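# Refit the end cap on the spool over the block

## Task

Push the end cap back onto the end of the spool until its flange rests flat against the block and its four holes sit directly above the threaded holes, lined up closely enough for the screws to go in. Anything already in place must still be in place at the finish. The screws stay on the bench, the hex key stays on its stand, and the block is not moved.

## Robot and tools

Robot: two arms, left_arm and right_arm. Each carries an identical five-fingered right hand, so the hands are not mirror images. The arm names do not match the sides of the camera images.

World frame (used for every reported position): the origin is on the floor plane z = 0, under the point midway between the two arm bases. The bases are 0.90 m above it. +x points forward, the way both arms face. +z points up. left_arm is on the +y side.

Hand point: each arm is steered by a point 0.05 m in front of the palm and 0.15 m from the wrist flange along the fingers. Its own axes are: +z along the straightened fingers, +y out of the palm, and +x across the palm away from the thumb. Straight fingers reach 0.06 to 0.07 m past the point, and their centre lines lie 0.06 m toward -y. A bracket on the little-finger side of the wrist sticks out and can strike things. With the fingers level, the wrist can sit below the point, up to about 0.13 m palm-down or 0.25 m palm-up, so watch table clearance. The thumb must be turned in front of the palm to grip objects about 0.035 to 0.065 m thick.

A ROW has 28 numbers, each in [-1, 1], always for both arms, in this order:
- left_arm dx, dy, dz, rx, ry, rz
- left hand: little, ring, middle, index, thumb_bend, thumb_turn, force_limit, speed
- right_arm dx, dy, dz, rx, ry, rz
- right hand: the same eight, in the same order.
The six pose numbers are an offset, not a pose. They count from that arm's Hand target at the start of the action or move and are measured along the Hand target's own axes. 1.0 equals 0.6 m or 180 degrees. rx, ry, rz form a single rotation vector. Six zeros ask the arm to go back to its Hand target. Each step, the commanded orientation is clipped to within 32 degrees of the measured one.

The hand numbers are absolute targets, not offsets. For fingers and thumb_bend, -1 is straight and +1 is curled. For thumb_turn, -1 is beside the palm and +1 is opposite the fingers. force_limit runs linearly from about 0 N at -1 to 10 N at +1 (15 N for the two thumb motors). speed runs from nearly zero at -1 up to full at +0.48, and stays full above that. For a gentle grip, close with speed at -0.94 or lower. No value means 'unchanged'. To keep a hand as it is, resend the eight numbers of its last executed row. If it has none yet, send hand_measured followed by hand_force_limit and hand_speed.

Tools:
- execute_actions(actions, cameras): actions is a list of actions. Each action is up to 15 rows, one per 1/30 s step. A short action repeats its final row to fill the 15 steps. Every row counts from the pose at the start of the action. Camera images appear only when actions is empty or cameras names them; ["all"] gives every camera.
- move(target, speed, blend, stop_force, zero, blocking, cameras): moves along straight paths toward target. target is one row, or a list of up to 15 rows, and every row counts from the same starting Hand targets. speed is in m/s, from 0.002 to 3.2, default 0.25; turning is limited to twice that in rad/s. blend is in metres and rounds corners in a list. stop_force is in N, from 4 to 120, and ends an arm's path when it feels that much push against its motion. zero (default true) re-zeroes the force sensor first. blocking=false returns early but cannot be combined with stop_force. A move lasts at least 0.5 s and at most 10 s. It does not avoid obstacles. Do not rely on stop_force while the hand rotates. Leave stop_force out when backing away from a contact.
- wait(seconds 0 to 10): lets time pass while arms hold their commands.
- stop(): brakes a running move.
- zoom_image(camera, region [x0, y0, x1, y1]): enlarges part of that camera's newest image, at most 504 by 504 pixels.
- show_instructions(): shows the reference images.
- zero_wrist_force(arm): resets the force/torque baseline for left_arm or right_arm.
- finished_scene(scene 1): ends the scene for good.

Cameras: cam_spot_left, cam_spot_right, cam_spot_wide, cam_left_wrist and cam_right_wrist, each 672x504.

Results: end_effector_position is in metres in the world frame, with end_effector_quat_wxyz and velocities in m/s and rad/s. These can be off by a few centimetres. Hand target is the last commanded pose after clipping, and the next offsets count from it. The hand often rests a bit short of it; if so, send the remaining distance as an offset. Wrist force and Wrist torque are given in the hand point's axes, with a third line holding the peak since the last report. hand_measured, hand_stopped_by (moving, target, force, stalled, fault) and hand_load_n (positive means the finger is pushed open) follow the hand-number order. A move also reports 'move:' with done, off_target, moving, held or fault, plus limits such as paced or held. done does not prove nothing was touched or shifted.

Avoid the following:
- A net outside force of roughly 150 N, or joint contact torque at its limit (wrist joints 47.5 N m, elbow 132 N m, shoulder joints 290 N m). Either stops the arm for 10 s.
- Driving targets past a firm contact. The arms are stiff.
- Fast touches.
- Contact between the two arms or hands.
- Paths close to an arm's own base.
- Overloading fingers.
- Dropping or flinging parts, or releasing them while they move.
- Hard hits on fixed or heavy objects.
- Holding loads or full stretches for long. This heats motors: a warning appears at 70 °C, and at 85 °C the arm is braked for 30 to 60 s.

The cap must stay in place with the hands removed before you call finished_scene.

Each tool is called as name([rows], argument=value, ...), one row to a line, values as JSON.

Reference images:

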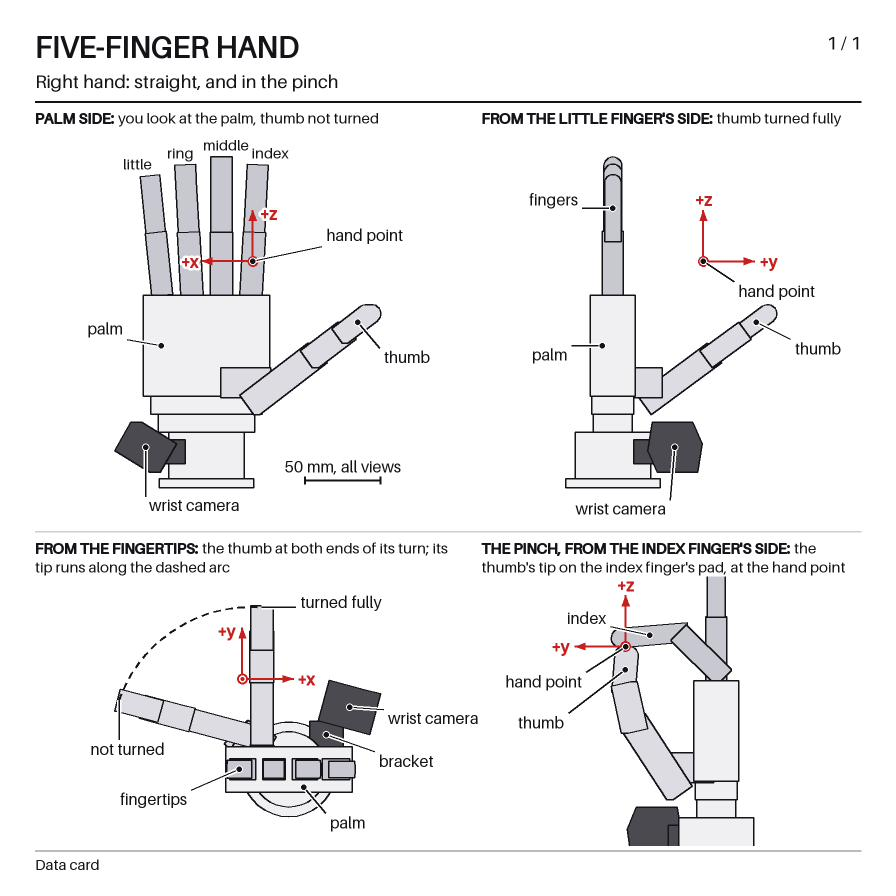

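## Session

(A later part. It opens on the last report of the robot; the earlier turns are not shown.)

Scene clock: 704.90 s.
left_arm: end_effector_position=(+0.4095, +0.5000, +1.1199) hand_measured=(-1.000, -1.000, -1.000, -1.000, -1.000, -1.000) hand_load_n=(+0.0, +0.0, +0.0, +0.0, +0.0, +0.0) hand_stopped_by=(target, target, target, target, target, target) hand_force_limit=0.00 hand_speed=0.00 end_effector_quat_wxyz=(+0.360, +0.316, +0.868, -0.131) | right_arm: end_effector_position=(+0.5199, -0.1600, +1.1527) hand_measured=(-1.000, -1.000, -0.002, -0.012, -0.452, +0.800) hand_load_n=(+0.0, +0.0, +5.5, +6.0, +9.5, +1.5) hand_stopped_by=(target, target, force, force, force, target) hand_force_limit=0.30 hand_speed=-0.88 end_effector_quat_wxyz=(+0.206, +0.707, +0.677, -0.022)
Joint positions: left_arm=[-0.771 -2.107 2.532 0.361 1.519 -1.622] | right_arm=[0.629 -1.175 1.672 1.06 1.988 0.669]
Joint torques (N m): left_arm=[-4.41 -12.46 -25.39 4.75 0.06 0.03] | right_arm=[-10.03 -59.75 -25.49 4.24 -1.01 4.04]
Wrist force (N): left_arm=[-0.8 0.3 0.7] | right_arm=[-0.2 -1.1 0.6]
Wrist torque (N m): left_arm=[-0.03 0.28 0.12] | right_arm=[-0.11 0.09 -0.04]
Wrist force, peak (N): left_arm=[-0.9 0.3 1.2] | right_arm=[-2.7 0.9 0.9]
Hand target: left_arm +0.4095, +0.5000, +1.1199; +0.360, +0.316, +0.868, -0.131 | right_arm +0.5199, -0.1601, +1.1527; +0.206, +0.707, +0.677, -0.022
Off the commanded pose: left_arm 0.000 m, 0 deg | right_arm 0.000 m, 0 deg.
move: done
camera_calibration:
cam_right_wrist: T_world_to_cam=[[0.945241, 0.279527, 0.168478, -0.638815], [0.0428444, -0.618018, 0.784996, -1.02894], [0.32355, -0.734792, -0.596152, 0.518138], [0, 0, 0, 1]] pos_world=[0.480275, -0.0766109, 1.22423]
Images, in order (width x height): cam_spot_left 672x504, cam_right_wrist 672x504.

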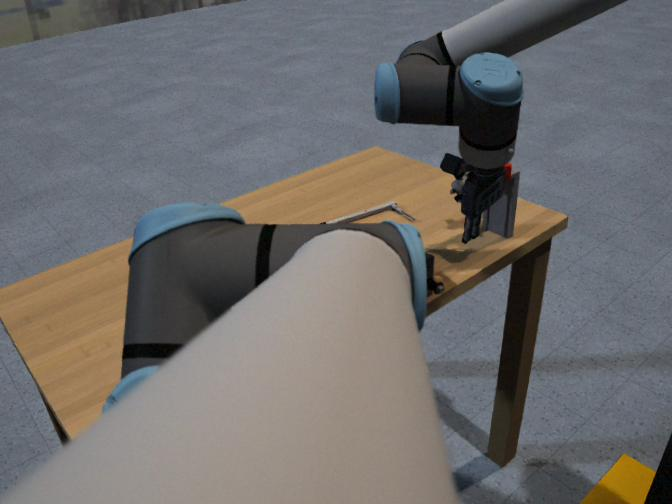

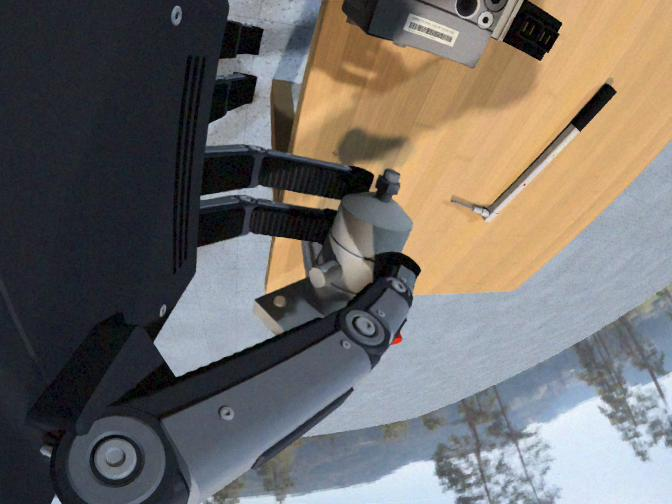

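move(target=[0,0,0,0,0,0,-1,-1,-1,-1,-1,-1,0,0,0.1343,-0.152,0.0073,0.1549,-0.0359,-0.5329,-1,-1,0.4,0.4,0.2,0.8,0.3,-0.88], speed=0.2, cameras=["cam_right_wrist","cam_spot_left","cam_spot_right"])

zoom_image(camera="cam_right_wrist", region=[240, 110, 480, 350])

Scene clock: 712.80 s.
left_arm: end_effector_position=(+0.4095, +0.5000, +1.1199) hand_measured=(-1.000, -1.000, -1.000, -1.000, -1.000, -1.000) hand_load_n=(+0.0, +0.0, +0.0, +0.0, +0.0, +0.0) hand_stopped_by=(target, target, target, target, target, target) hand_force_limit=0.00 hand_speed=0.00 end_effector_quat_wxyz=(+0.360, +0.316, +0.868, -0.131) | right_arm: end_effector_position=(+0.4397, -0.0851, +1.0999) hand_measured=(-1.000, -1.000, -0.002, -0.012, -0.452, +0.800) hand_load_n=(+0.0, +0.0, +5.0, +5.5, +10.0, +1.0) hand_stopped_by=(target, target, force, force, force, target) hand_force_limit=0.30 hand_speed=-0.88 end_effector_quat_wxyz=(-0.001, +0.000, +0.939, -0.345)
Joint positions: left_arm=[-0.771 -2.107 2.532 0.361 1.519 -1.622] | right_arm=[0.721 -1.009 1.594 1.498 2.077 -0.715]
Joint torques (N m): left_arm=[-1.42 -11.14 -27.1 4.46 0.03 -0.08] | right_arm=[-12.98 -78.18 -23.2 0.67 -1.69 0.47]
Wrist force (N): left_arm=[-0.4 0.2 0.6] | right_arm=[0.1 2.1 1.3]
Wrist torque (N m): left_arm=[-0.04 0.23 0.15] | right_arm=[0.27 -0.05 0.02]
Wrist force, peak (N): left_arm=[-0.7 0.9 0.9] | right_arm=[-0.1 2.5 1.1]
Hand target: left_arm +0.4095, +0.5000, +1.1199; +0.360, +0.316, +0.868, -0.131 | right_arm +0.4397, -0.0852, +1.0999; -0.001, +0.000, +0.939, -0.345
Off the commanded pose: left_arm 0.000 m, 0 deg | right_arm 0.000 m, 0 deg.
move: done
camera_calibration:
cam_right_wrist: T_world_to_cam=[[-0.293026, 0.735087, -0.611378, 0.86594], [0.825151, 0.517446, 0.226664, -0.570986], [0.482973, -0.43806, -0.758183, 0.701082], [0, 0, 0, 1]] pos_world=[0.386288, -0.033972, 1.19039]
Images, in order (width x height): cam_spot_left 672x504, cam_spot_right 672x504, cam_right_wrist 672x504.

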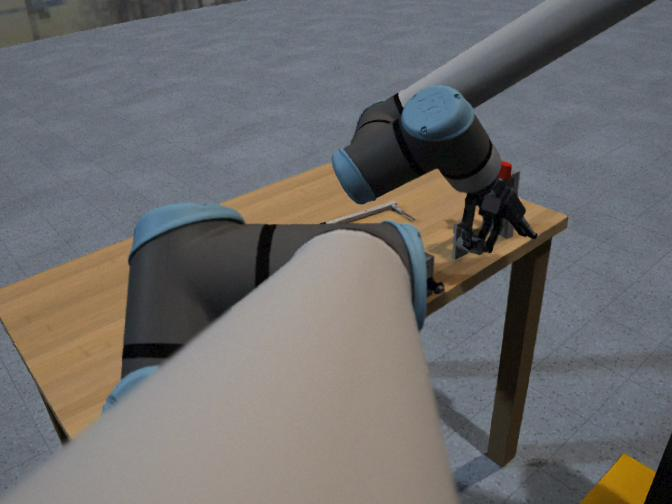

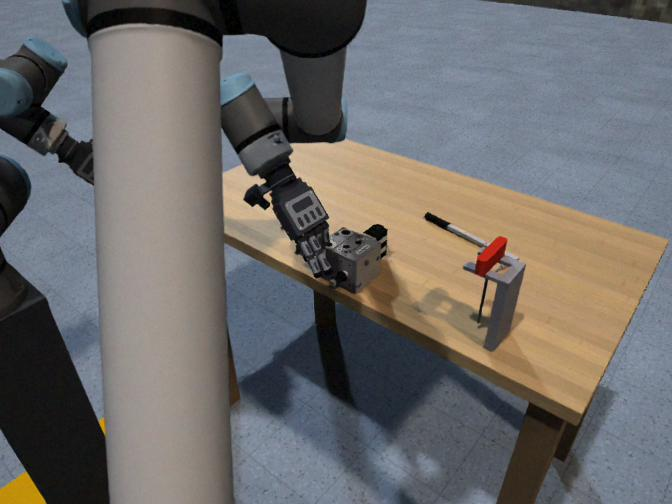

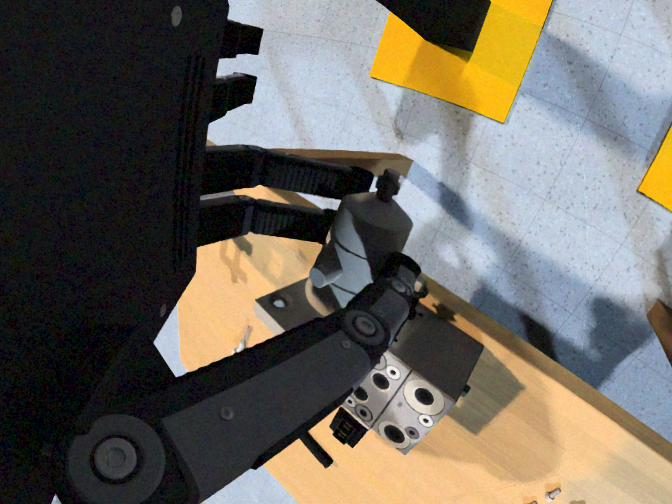

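Scaled by 2.100 from the camera's 672x504 image, which has a finer 960x720 frame.

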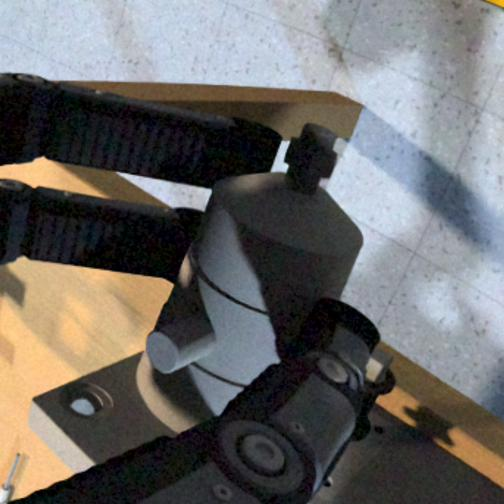

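zoom_image(camera="cam_right_wrist", region=[330, 270, 500, 470])

Scaled by 2.520 from the camera's 672x504 image, which has a finer 960x720 frame.

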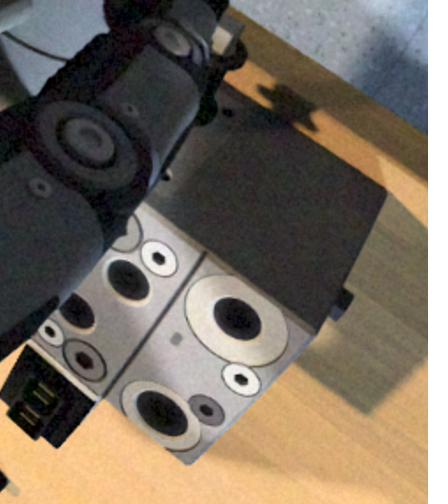

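move(target=[0,0,0,0,0,0,-1,-1,-1,-1,-1,-1,0,0,-0.0235,0.1186,0.1399,0,0,0,-1,-1,0.4,0.4,0.2,0.8,0.3,-0.88], speed=0.08, cameras=["cam_right_wrist","cam_spot_left","cam_spot_right"])

zoom_image(camera="cam_right_wrist", region=[240, 170, 560, 490])

zoom_image(camera="cam_spot_right", region=[290, 220, 400, 310])

Scene clock: 735.87 s.
left_arm: end_effector_position=(+0.4095, +0.5000, +1.1199) hand_measured=(-1.000, -1.000, -1.000, -1.000, -1.000, -1.000) hand_load_n=(+0.0, +0.0, +0.0, +0.0, +0.0, +0.0) hand_stopped_by=(target, target, target, target, target, target) hand_force_limit=0.00 hand_speed=0.00 end_effector_quat_wxyz=(+0.360, +0.316, +0.868, -0.131) | right_arm: end_effector_position=(+0.4535, -0.0853, +0.9897) hand_measured=(-1.000, -1.000, -0.002, -0.012, -0.452, +0.800) hand_load_n=(+0.0, +0.0, +5.0, +5.5, +10.0, +1.0) hand_stopped_by=(target, target, force, force, force, target) hand_force_limit=0.30 hand_speed=-0.88 end_effector_quat_wxyz=(-0.001, +0.000, +0.939, -0.345)
Joint positions: left_arm=[-0.771 -2.107 2.532 0.361 1.519 -1.622] | right_arm=[0.708 -0.889 1.621 1.345 2.083 -0.728]
Joint torques (N m): left_arm=[-3.71 -11.78 -27.58 4.66 0.38 -0.02] | right_arm=[0.72 -81.26 -32.14 6.39 1.3 -1.48]
Wrist force (N): left_arm=[-0.4 0.4 0.7] | right_arm=[0.1 1.3 1.4]
Wrist torque (N m): left_arm=[-0.02 0.24 0.15] | right_arm=[0.14 -0.08 0.17]
Wrist force, peak (N): left_arm=[-0.8 0.4 0.9] | right_arm=[-0.1 2.5 2.2]
Hand target: left_arm +0.4095, +0.5000, +1.1199; +0.360, +0.316, +0.868, -0.131 | right_arm +0.4535, -0.0853, +0.9898; -0.001, +0.000, +0.939, -0.345
Off the commanded pose: left_arm 0.000 m, 0 deg | right_arm 0.000 m, 0 deg.
move: done
camera_calibration:
cam_right_wrist: T_world_to_cam=[[-0.293125, 0.735059, -0.611364, 0.802854], [0.825239, 0.517409, 0.226425, -0.557018], [0.482761, -0.438151, -0.758265, 0.610904], [0, 0, 0, 1]] pos_world=[0.400089, -0.0342721, 1.08019]
Images, in order (width x height): cam_spot_left 672x504, cam_spot_right 672x504, cam_right_wrist 672x504.

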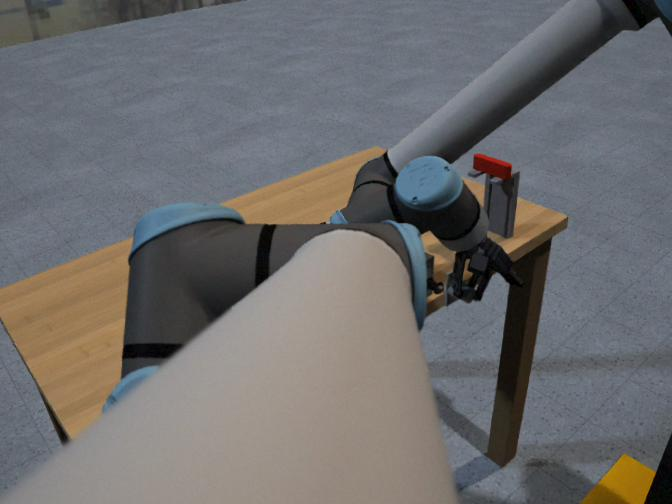

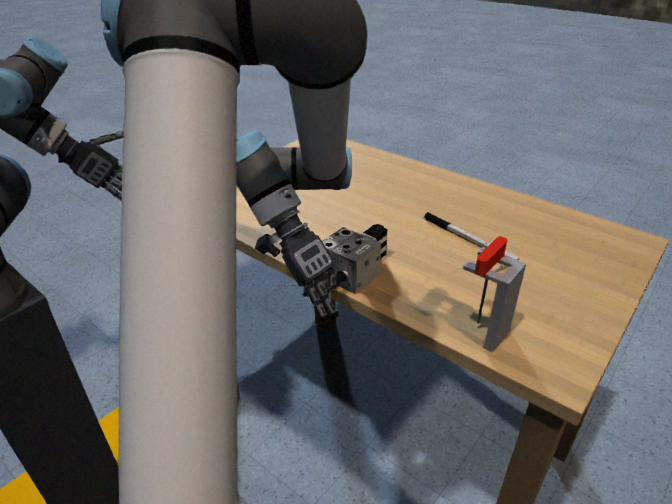

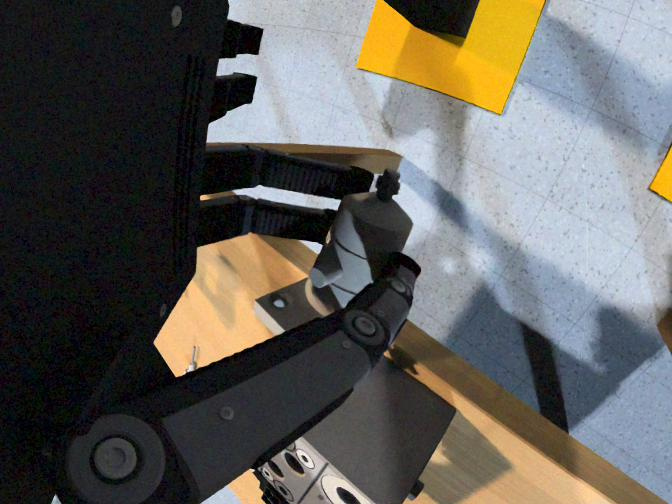

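Scaled by 1.575 from the camera's 672x504 image, which has a finer 960x720 frame.

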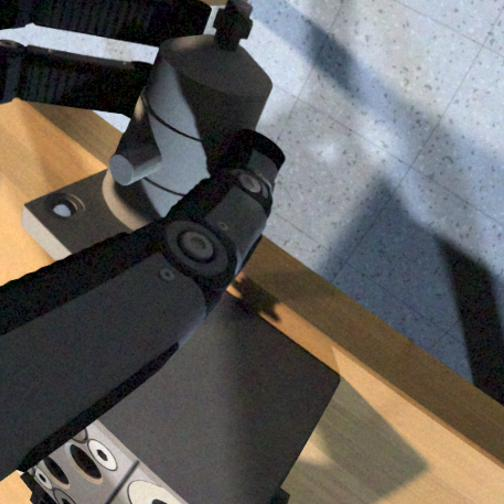

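Scaled by 4.582 from the camera's 672x504 image, which has a finer 960x720 frame.

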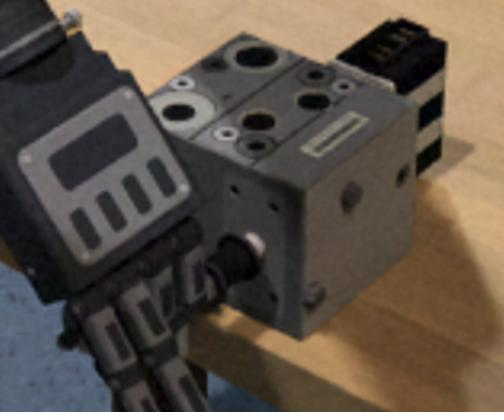

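move(target=[0.1335,0.2768,-0.1337,-0.0872,0.2397,-0.2106,-1,-1,-1,-1,-1,-1,0,0,0,0,0,0,0,0,-1,-1,0.4,0.4,0.2,0.8,0.3,-0.88], speed=0.3, cameras=["cam_right_wrist","cam_spot_left","cam_spot_right"])

zoom_image(camera="cam_spot_left", region=[350, 200, 480, 320])

zoom_image(camera="cam_right_wrist", region=[370, 330, 480, 500])

Scene clock: 742.87 s.
left_arm: end_effector_position=(+0.4295, +0.7001, +1.1201) hand_measured=(-1.000, -1.000, -1.000, -1.000, -1.000, -1.000) hand_load_n=(+0.0, +0.0, +0.0, +0.0, -0.5, +0.0) hand_stopped_by=(target, target, target, target, target, target) hand_force_limit=0.00 hand_speed=0.00 end_effector_quat_wxyz=(+0.000, +0.000, +1.000, +0.000) | right_arm: end_effector_position=(+0.4535, -0.0853, +0.9898) hand_measured=(-1.000, -1.000, -0.002, -0.012, -0.452, +0.800) hand_load_n=(+0.0, +0.0, +5.0, +5.5, +10.0, +1.5) hand_stopped_by=(target, target, force, force, force, target) hand_force_limit=0.30 hand_speed=-0.88 end_effector_quat_wxyz=(-0.001, +0.000, +0.939, -0.345)
Joint positions: left_arm=[-0.218 -1.56 2.125 1.005 1.571 -1.789] | right_arm=[0.708 -0.889 1.621 1.345 2.083 -0.728]
Joint torques (N m): left_arm=[1.75 -27.97 -23 5.16 2.5 0.8] | right_arm=[9.12 -77.48 -41.9 7.47 -1.13 2.25]
Wrist force (N): left_arm=[0.4 0.2 0.4] | right_arm=[0.0 1.5 1.3]
Wrist torque (N m): left_arm=[-0.01 -0.05 -0.18] | right_arm=[0.18 -0.06 0.17]
Wrist force, peak (N): left_arm=[0.4 0.2 1.5] | right_arm=[0.3 2.0 1.5]
Hand target: left_arm +0.4295, +0.7001, +1.1200; +0.000, +0.000, +1.000, +0.000 | right_arm +0.4535, -0.0853, +0.9898; -0.001, +0.000, +0.939, -0.345
Off the commanded pose: left_arm 0.000 m, 0 deg | right_arm 0.000 m, 0 deg.
move: done
camera_calibration:
cam_right_wrist: T_world_to_cam=[[-0.29297, 0.73509, -0.611401, 0.802822], [0.825227, 0.517356, 0.226588, -0.557265], [0.482875, -0.438162, -0.758186, 0.610892], [0, 0, 0, 1]] pos_world=[0.400088, -0.0341724, 1.08029]
Images, in order (width x height): cam_spot_left 672x504, cam_spot_right 672x504, cam_right_wrist 672x504.

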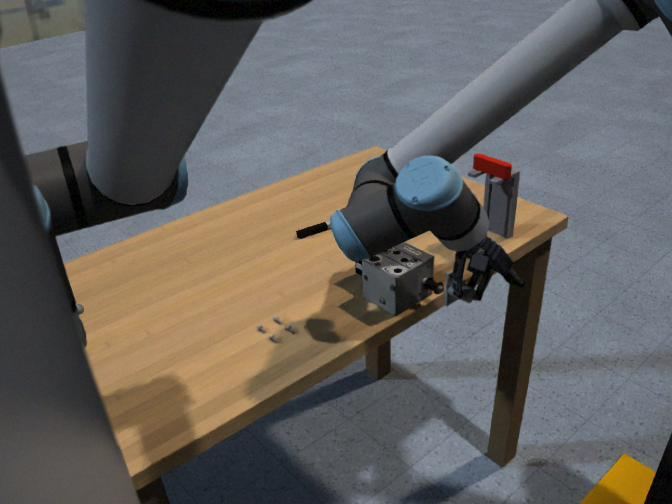

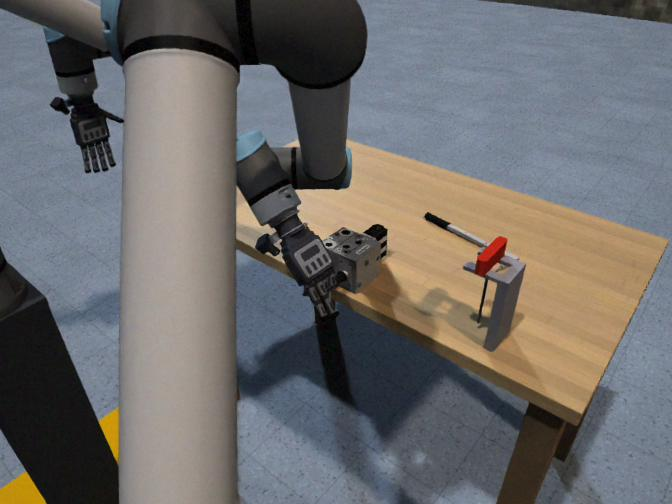

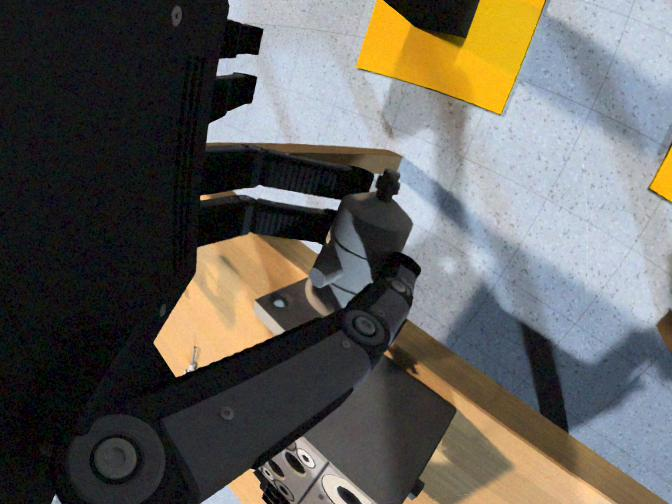

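Scaled by 3.877 from the camera's 672x504 image, which has a finer 960x720 frame.

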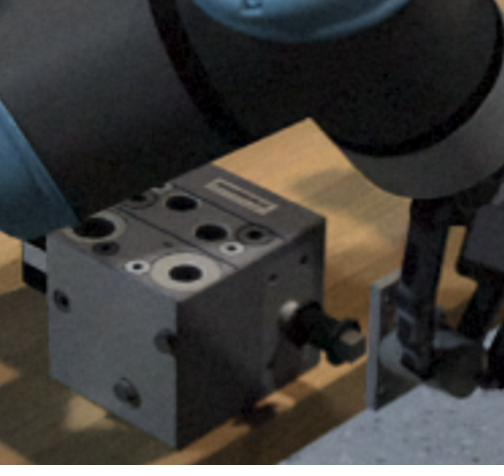

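Scaled by 2.965 from the camera's 672x504 image, which has a finer 960x720 frame.

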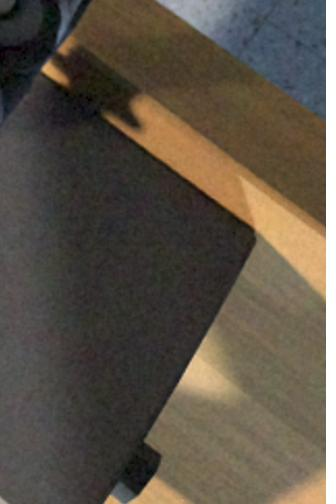

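move(target=[0,0,0,0,0,0,-1,-1,-1,-1,-1,-1,0,0,-0.02,0.0192,0.0265,0,0,0,-1,-1,0.4,0.4,0.2,0.8,0.3,-0.88], speed=0.05, cameras=["cam_right_wrist","cam_spot_left","cam_spot_right"])

zoom_image(camera="cam_spot_left", region=[400, 240, 480, 320])

zoom_image(camera="cam_spot_right", region=[290, 220, 400, 310])

zoom_image(camera="cam_right_wrist", region=[240, 170, 480, 420])

Scene clock: 757.07 s.
left_arm: end_effector_position=(+0.4295, +0.7001, +1.1200) hand_measured=(-1.000, -1.000, -1.000, -1.000, -1.000, -1.000) hand_load_n=(+0.0, +0.0, +0.0, +0.0, -0.5, +0.0) hand_stopped_by=(target, target, target, target, target, target) hand_force_limit=0.00 hand_speed=0.00 end_effector_quat_wxyz=(+0.000, +0.000, +1.000, +0.000) | right_arm: end_effector_position=(+0.4656, -0.0867, +0.9701) hand_measured=(-1.000, -1.000, -0.002, -0.012, -0.452, +0.800) hand_load_n=(+0.0, +0.0, +5.0, +5.5, +10.0, +1.5) hand_stopped_by=(target, target, force, force, force, target) hand_force_limit=0.30 hand_speed=-0.88 end_effector_quat_wxyz=(-0.001, +0.000, +0.939, -0.345)
Joint positions: left_arm=[-0.218 -1.559 2.125 1.005 1.571 -1.789] | right_arm=[0.696 -0.86 1.611 1.32 2.089 -0.741]
Joint torques (N m): left_arm=[0.8 -18.5 -18.71 7.42 1.98 -1.23] | right_arm=[8.34 -86.85 -26.09 7.7 -0.43 1.3]
Wrist force (N): left_arm=[0.1 0.8 0.0] | right_arm=[0.1 1.6 1.4]
Wrist torque (N m): left_arm=[0.10 0.00 -0.18] | right_arm=[0.18 -0.06 0.18]
Wrist force, peak (N): left_arm=[0.1 0.6 0.8] | right_arm=[-0.2 2.0 2.0]
Hand target: left_arm +0.4295, +0.7001, +1.1200; +0.000, +0.000, +1.000, +0.000 | right_arm +0.4654, -0.0868, +0.9702; -0.001, +0.000, +0.939, -0.345
Off the commanded pose: left_arm 0.000 m, 0 deg | right_arm 0.000 m, 0 deg.
move: done
camera_calibration:
cam_right_wrist: T_world_to_cam=[[-0.292947, 0.73517, -0.611316, 0.795357], [0.825121, 0.517415, 0.226841, -0.562315], [0.483071, -0.437957, -0.758179, 0.589328], [0, 0, 0, 1]] pos_world=[0.412288, -0.0356724, 1.06059]
Images, in order (width x height): cam_spot_left 672x504, cam_spot_right 672x504, cam_right_wrist 672x504.

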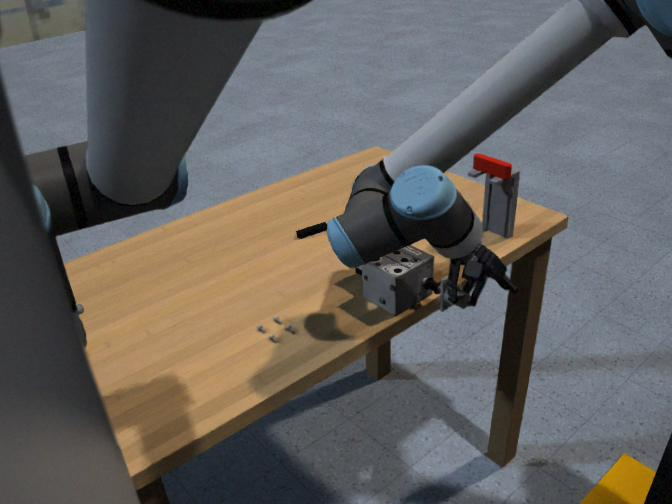

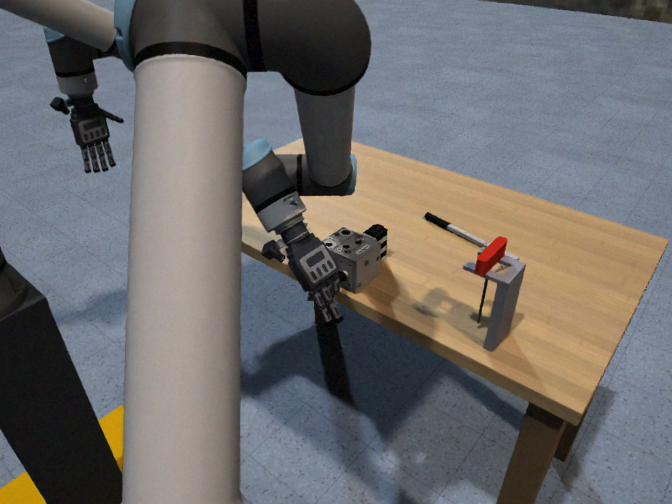

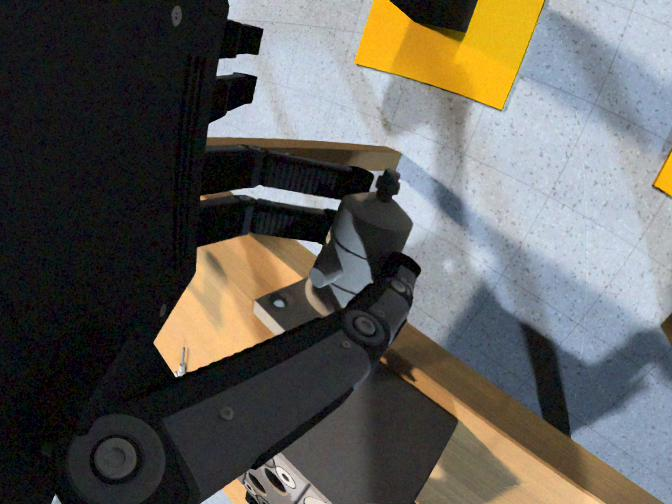

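Scaled by 6.300 from the camera's 672x504 image, which has a finer 960x720 frame.

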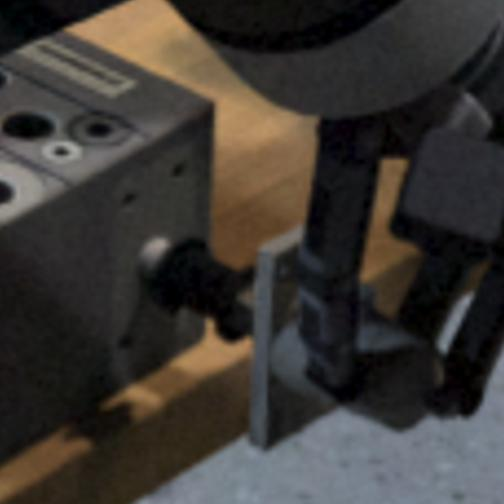

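Scaled by 4.582 from the camera's 672x504 image, which has a finer 960x720 frame.

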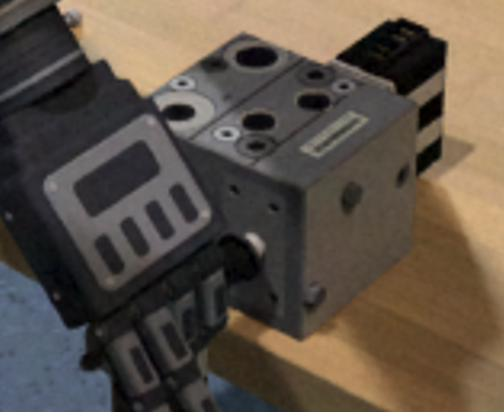

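Scaled by 2.016 from the camera's 672x504 image, which has a finer 960x720 frame.

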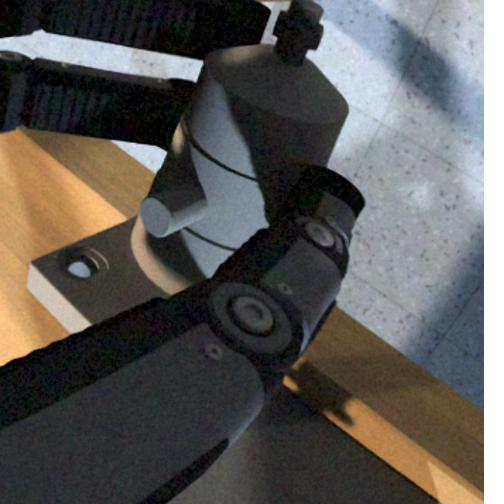

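move(target=[0,0,0,0,0,0,-1,-1,-1,-1,-1,-1,0,0,-0.0117,-0.0002,0.0019,0,0,0,-1,-1,0.4,0.4,0.2,0.8,0.3,-0.88], speed=0.02)

move(target=[0,0,0,0,0,0,-1,-1,-1,-1,-1,-1,0,0,-0.045,0,0,0,0,0,-1,-1,0.4,0.4,0.2,0.8,0.3,-0.88], speed=0.01, stop_force=4, cameras=["cam_right_wrist","cam_spot_left","cam_spot_right"])

zoom_image(camera="cam_spot_left", region=[400, 240, 480, 320])

zoom_image(camera="cam_right_wrist", region=[240, 170, 480, 420])

Scene clock: 772.43 s.
left_arm: end_effector_position=(+0.4295, +0.7001, +1.1200) hand_measured=(-1.000, -1.000, -1.000, -1.000, -1.000, -1.000) hand_load_n=(+0.0, +0.0, +0.0, +0.0, +0.0, -0.5) hand_stopped_by=(target, target, target, target, target, target) hand_force_limit=0.00 hand_speed=0.00 end_effector_quat_wxyz=(+0.000, +0.000, +1.000, +0.000) | right_arm: end_effector_position=(+0.4726, -0.0876, +0.9694) hand_measured=(-1.000, -1.000, -0.002, -0.012, -0.452, +0.800) hand_load_n=(+0.0, +0.0, +5.0, +5.5, +10.0, +1.0) hand_stopped_by=(target, target, force, force, force, target) hand_force_limit=0.30 hand_speed=-0.88 end_effector_quat_wxyz=(-0.001, +0.000, +0.939, -0.345)
Joint positions: left_arm=[-0.218 -1.559 2.125 1.005 1.571 -1.789] | right_arm=[0.688 -0.855 1.602 1.32 2.093 -0.748]
Joint torques (N m): left_arm=[-1.24 -25.46 -19.18 5.71 1.52 -0.94] | right_arm=[0.98 -81.24 -30.45 7.43 1.19 -1.22]
Wrist force (N): left_arm=[0.3 0.4 0.5] | right_arm=[0.1 1.8 1.3]
Wrist torque (N m): left_arm=[0.02 -0.04 -0.18] | right_arm=[0.22 -0.04 0.18]
Wrist force, peak (N): left_arm=[0.5 0.9 0.0] | right_arm=[0.0 2.1 1.5]
Hand target: left_arm +0.4295, +0.7001, +1.1200; +0.000, +0.000, +1.000, +0.000 | right_arm +0.4725, -0.0876, +0.9694; -0.001, +0.000, +0.939, -0.345
Off the commanded pose: left_arm 0.000 m, 0 deg | right_arm 0.000 m, 0 deg.
move: done

Scene clock: 774.63 s.
left_arm: end_effector_position=(+0.4295, +0.7001, +1.1200) hand_measured=(-1.000, -1.000, -1.000, -1.000, -1.000, -1.000) hand_load_n=(+0.0, +0.0, +0.0, -0.5, +0.0, -0.5) hand_stopped_by=(target, target, target, target, target, target) hand_force_limit=0.00 hand_speed=0.00 end_effector_quat_wxyz=(+0.000, +0.000, +1.000, +0.000) | right_arm: end_effector_position=(+0.4839, -0.0876, +0.9693) hand_measured=(-1.000, -1.000, -0.002, -0.012, -0.452, +0.800) hand_load_n=(+0.0, +0.0, +5.5, +3.5, +10.5, -0.5) hand_stopped_by=(target, target, force, force, force, target) hand_force_limit=0.30 hand_speed=-0.88 end_effector_quat_wxyz=(-0.001, +0.000, +0.939, -0.345)
Joint positions: left_arm=[-0.218 -1.559 2.125 1.005 1.571 -1.789] | right_arm=[0.679 -0.847 1.584 1.324 2.097 -0.758]
Joint torques (N m): left_arm=[-5.09 -27.64 -20.94 4.61 1.54 -0.99] | right_arm=[9.17 -84.72 -16.21 0.71 -1.6 3.33]
Wrist force (N): left_arm=[0.1 0.3 0.2] | right_arm=[0.0 2.5 -1.0]
Wrist torque (N m): left_arm=[0.02 0.00 -0.19] | right_arm=[0.19 -0.13 0.16]
Wrist force, peak (N): left_arm=[0.5 1.0 0.1] | right_arm=[4.4 1.5 1.4]
Hand target: left_arm +0.4295, +0.7001, +1.1200; +0.000, +0.000, +1.000, +0.000 | right_arm +0.4839, -0.0876, +0.9693; -0.001, +0.000, +0.939, -0.345 (not the last commanded pose)
Off the commanded pose: left_arm 0.000 m, 0 deg | right_arm 0.016 m, 0 deg.
move: contact (right_arm)
camera_calibration:
cam_right_wrist: T_world_to_cam=[[-0.293074, 0.735091, -0.61135, 0.800949], [0.825257, 0.517364, 0.226463, -0.576345], [0.482761, -0.43815, -0.758265, 0.579751], [0, 0, 0, 1]] pos_world=[0.430489, -0.0365724, 1.05979]
Images, in order (width x height): cam_spot_left 672x504, cam_spot_right 672x504, cam_right_wrist 672x504.

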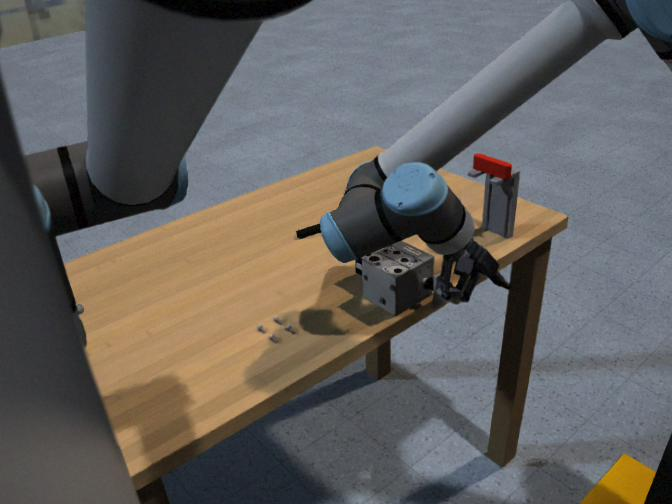

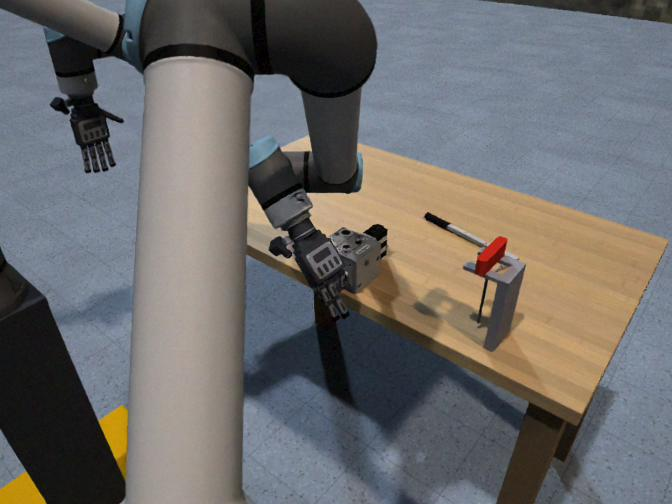

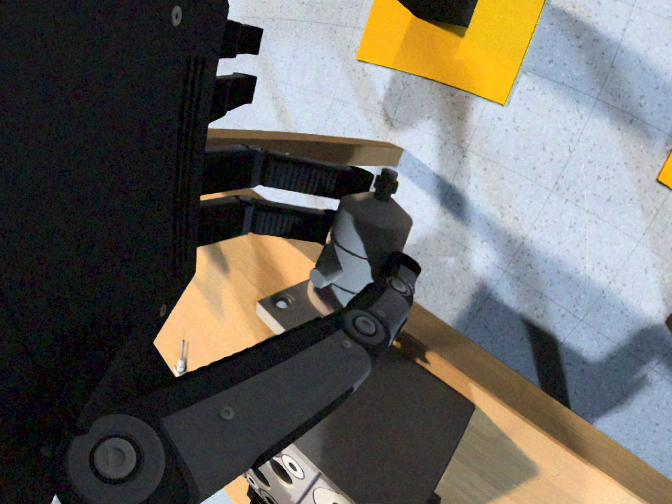

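Scaled by 6.300 from the camera's 672x504 image, which has a finer 960x720 frame.

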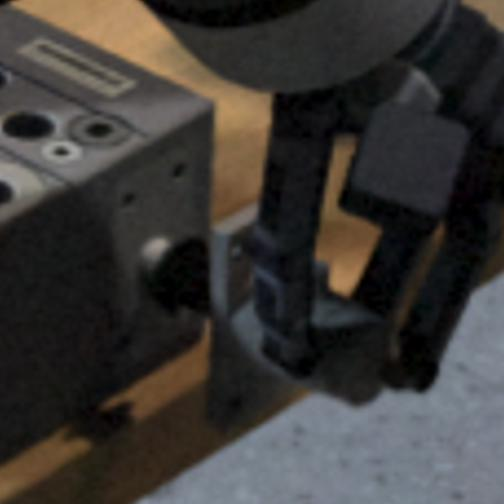

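Scaled by 2.016 from the camera's 672x504 image, which has a finer 960x720 frame.

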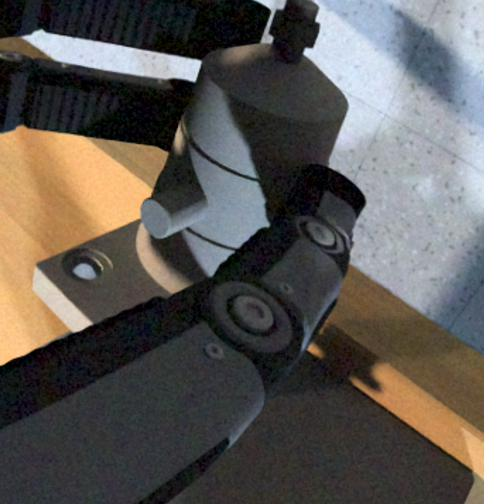

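move(target=[0,0,0,0,0,0,-1,-1,-1,-1,-1,-1,0,0,0,0.0007,-0.002,0,0,0,-1,-1,0.4,0.4,0.2,0.8,0.3,-0.88], speed=0.01, cameras=["cam_right_wrist"])

zoom_image(camera="cam_right_wrist", region=[240, 170, 480, 420])

Scene clock: 803.33 s.
left_arm: end_effector_position=(+0.4295, +0.7001, +1.1200) hand_measured=(-1.000, -1.000, -1.000, -1.000, -1.000, -1.000) hand_load_n=(+0.0, +0.0, +0.0, +0.0, +0.0, +0.0) hand_stopped_by=(target, target, target, target, target, target) hand_force_limit=0.00 hand_speed=0.00 end_effector_quat_wxyz=(+0.000, +0.000, +1.000, +0.000) | right_arm: end_effector_position=(+0.4839, -0.0865, +0.9700) hand_measured=(-1.000, -1.000, -0.002, -0.012, -0.452, +0.800) hand_load_n=(+0.0, +0.0, +5.0, +5.0, +9.5, +1.5) hand_stopped_by=(target, target, force, force, force, target) hand_force_limit=0.30 hand_speed=-0.88 end_effector_quat_wxyz=(-0.001, +0.000, +0.939, -0.345)
Joint positions: left_arm=[-0.218 -1.559 2.125 1.005 1.571 -1.789] | right_arm=[0.68 -0.847 1.582 1.327 2.097 -0.757]
Joint torques (N m): left_arm=[-6.18 -33.67 -20.57 2.82 0.75 -0.94] | right_arm=[6.29 -66.48 -39.95 6.33 -1.75 3.29]
Wrist force (N): left_arm=[0.2 0.5 0.4] | right_arm=[0.5 1.7 1.1]
Wrist torque (N m): left_arm=[0.04 -0.03 -0.18] | right_arm=[0.24 -0.10 0.04]
Wrist force, peak (N): left_arm=[0.4 0.9 0.7] | right_arm=[-0.4 2.7 -1.2]
Hand target: left_arm +0.4295, +0.7001, +1.1200; +0.000, +0.000, +1.000, +0.000 | right_arm +0.4839, -0.0865, +0.9700; -0.001, +0.000, +0.939, -0.345
Off the commanded pose: left_arm 0.000 m, 0 deg | right_arm 0.000 m, 0 deg.
move: done
camera_calibration:
cam_right_wrist: T_world_to_cam=[[-0.293074, 0.735091, -0.61135, 0.800495], [0.825257, 0.517364, 0.226463, -0.577125], [0.482761, -0.43815, -0.758265, 0.580808], [0, 0, 0, 1]] pos_world=[0.430489, -0.0353724, 1.06049]
Images, in order (width x height): cam_right_wrist 672x504.

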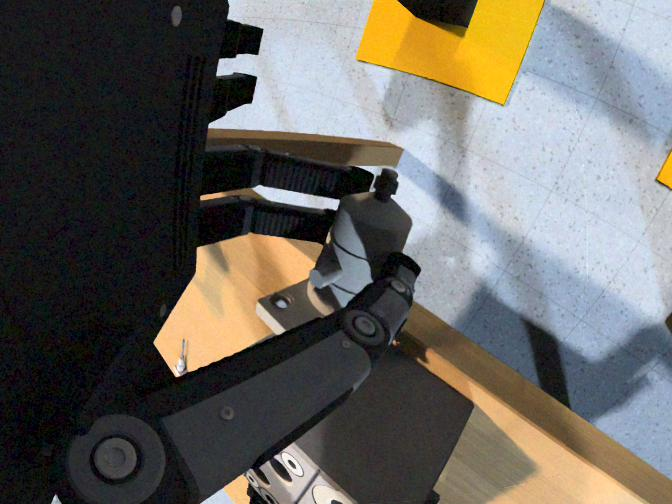

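Scaled by 2.016 from the camera's 672x504 image, which has a finer 960x720 frame.

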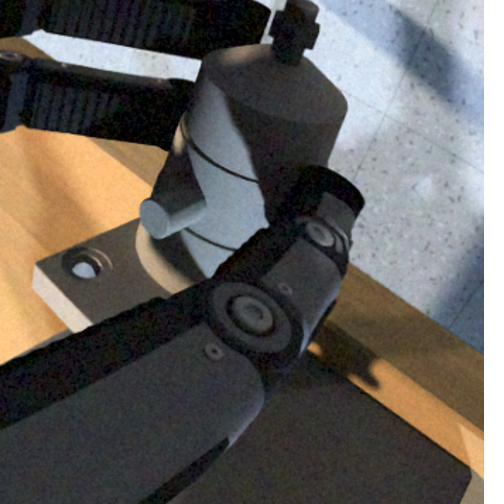

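move(target=[0,0,0,0,0,0,-1,-1,-1,-1,-1,-1,0,0,-0.05,0,-0.001,0,0,0,-1,-1,0.4,0.4,0.2,0.8,0.3,-0.88], speed=0.01, stop_force=4, cameras=["cam_right_wrist","cam_spot_left"])

zoom_image(camera="cam_right_wrist", region=[240, 170, 480, 420])

zoom_image(camera="cam_spot_left", region=[400, 240, 480, 320])

Scene clock: 809.03 s.
left_arm: end_effector_position=(+0.4295, +0.7001, +1.1200) hand_measured=(-1.000, -1.000, -1.000, -1.000, -1.000, -1.000) hand_load_n=(+0.0, +0.0, +0.0, +0.0, +0.0, +0.0) hand_stopped_by=(target, target, target, target, target, target) hand_force_limit=0.00 hand_speed=0.00 end_effector_quat_wxyz=(+0.000, +0.000, +1.000, +0.000) | right_arm: end_effector_position=(+0.5081, -0.0862, +0.9703) hand_measured=(-1.000, -1.000, -0.002, -0.014, -0.452, +0.800) hand_load_n=(+0.0, +0.0, +4.5, +9.5, +4.5, +0.0) hand_stopped_by=(target, target, force, force, force, target) hand_force_limit=0.30 hand_speed=-0.88 end_effector_quat_wxyz=(-0.001, +0.000, +0.939, -0.345)
Joint positions: left_arm=[-0.218 -1.559 2.125 1.005 1.571 -1.789] | right_arm=[0.659 -0.828 1.543 1.337 2.106 -0.778]
Joint torques (N m): left_arm=[-6.57 -44.65 -21.13 1.82 0.13 -1.04] | right_arm=[12.97 -89.87 -22.84 0.32 -2.26 3.6]
Wrist force (N): left_arm=[-0.2 0.7 0.1] | right_arm=[1.3 -1.7 8.8]
Wrist torque (N m): left_arm=[0.08 0.03 -0.20] | right_arm=[0.30 0.00 0.15]
Wrist force, peak (N): left_arm=[0.4 0.8 0.9] | right_arm=[6.1 -1.7 9.5]
Hand target: left_arm +0.4295, +0.7001, +1.1200; +0.000, +0.000, +1.000, +0.000 | right_arm +0.5081, -0.0862, +0.9703; -0.001, +0.000, +0.939, -0.345 (not the last commanded pose)
Off the commanded pose: left_arm 0.000 m, 0 deg | right_arm 0.006 m, 0 deg.
move: contact (right_arm)
camera_calibration:
cam_right_wrist: T_world_to_cam=[[-0.293125, 0.735059, -0.611364, 0.80766], [0.825239, 0.517409, 0.226425, -0.597217], [0.482761, -0.438151, -0.758265, 0.56944], [0, 0, 0, 1]] pos_world=[0.454689, -0.0351721, 1.06079]
Images, in order (width x height): cam_spot_left 672x504, cam_right_wrist 672x504.

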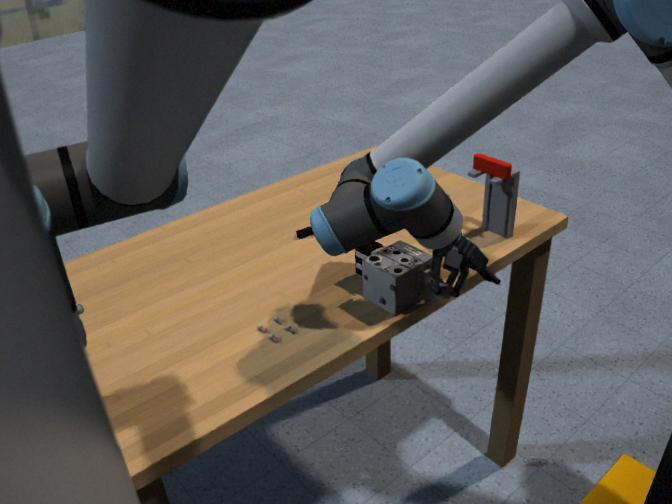

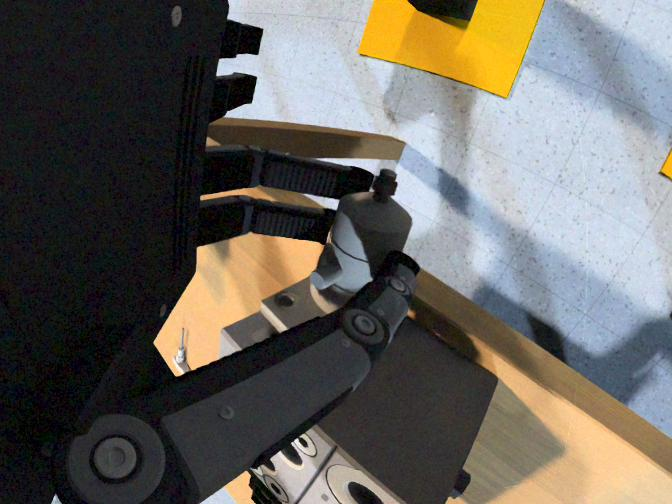

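Scaled by 2.016 from the camera's 672x504 image, which has a finer 960x720 frame.

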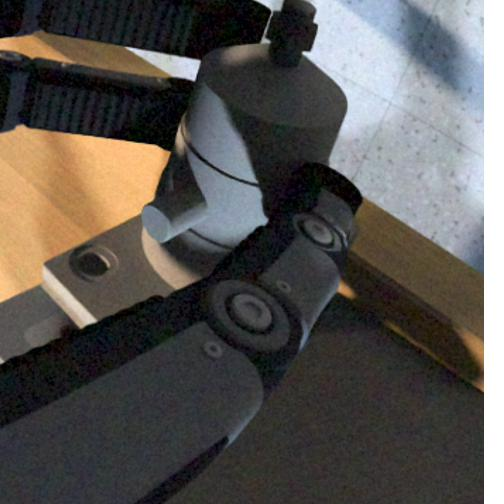

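Scaled by 6.300 from the camera's 672x504 image, which has a finer 960x720 frame.

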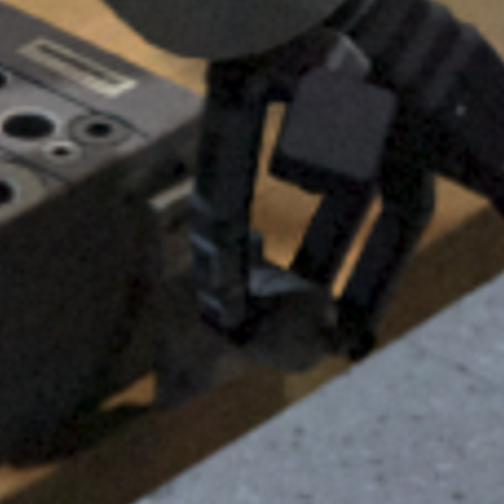

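move(target=[0,0,0,0,0,0,-1,-1,-1,-1,-1,-1,0,0,0,-0.0006,0.0013,0,0,0,-1,-1,0.4,0.4,0.2,0.8,0.3,-0.88], speed=0.01)

Scene clock: 812.17 s.
left_arm: end_effector_position=(+0.4295, +0.7001, +1.1200) hand_measured=(-1.000, -1.000, -1.000, -1.000, -1.000, -1.000) hand_load_n=(+0.0, +0.0, +0.0, +0.0, +0.0, +0.0) hand_stopped_by=(target, target, target, target, target, target) hand_force_limit=0.00 hand_speed=0.00 end_effector_quat_wxyz=(+0.000, +0.000, +1.000, +0.000) | right_arm: end_effector_position=(+0.5081, -0.0870, +0.9699) hand_measured=(-1.000, -1.000, -0.002, -0.014, -0.452, +0.800) hand_load_n=(+0.0, +0.0, +2.0, +6.0, +7.0, -0.5) hand_stopped_by=(target, target, force, force, force, target) hand_force_limit=0.30 hand_speed=-0.88 end_effector_quat_wxyz=(-0.001, +0.000, +0.939, -0.345)
Joint positions: left_arm=[-0.218 -1.559 2.125 1.005 1.571 -1.789] | right_arm=[0.659 -0.829 1.545 1.336 2.107 -0.779]
Joint torques (N m): left_arm=[-7.89 -50.92 -21.72 1.57 0.19 -1.19] | right_arm=[-13.83 -85.71 -19.88 1.34 2.81 -3.75]
Wrist force (N): left_arm=[-0.1 0.5 0.0] | right_arm=[0.1 1.3 0.6]
Wrist torque (N m): left_arm=[0.06 0.02 -0.20] | right_arm=[0.18 0.00 0.14]
Wrist force, peak (N): left_arm=[0.3 1.0 0.2] | right_arm=[1.5 -1.6 9.0]
Hand target: left_arm +0.4295, +0.7001, +1.1200; +0.000, +0.000, +1.000, +0.000 | right_arm +0.5081, -0.0870, +0.9699; -0.001, +0.000, +0.939, -0.345
Off the commanded pose: left_arm 0.000 m, 0 deg | right_arm 0.000 m, 0 deg.
move: done


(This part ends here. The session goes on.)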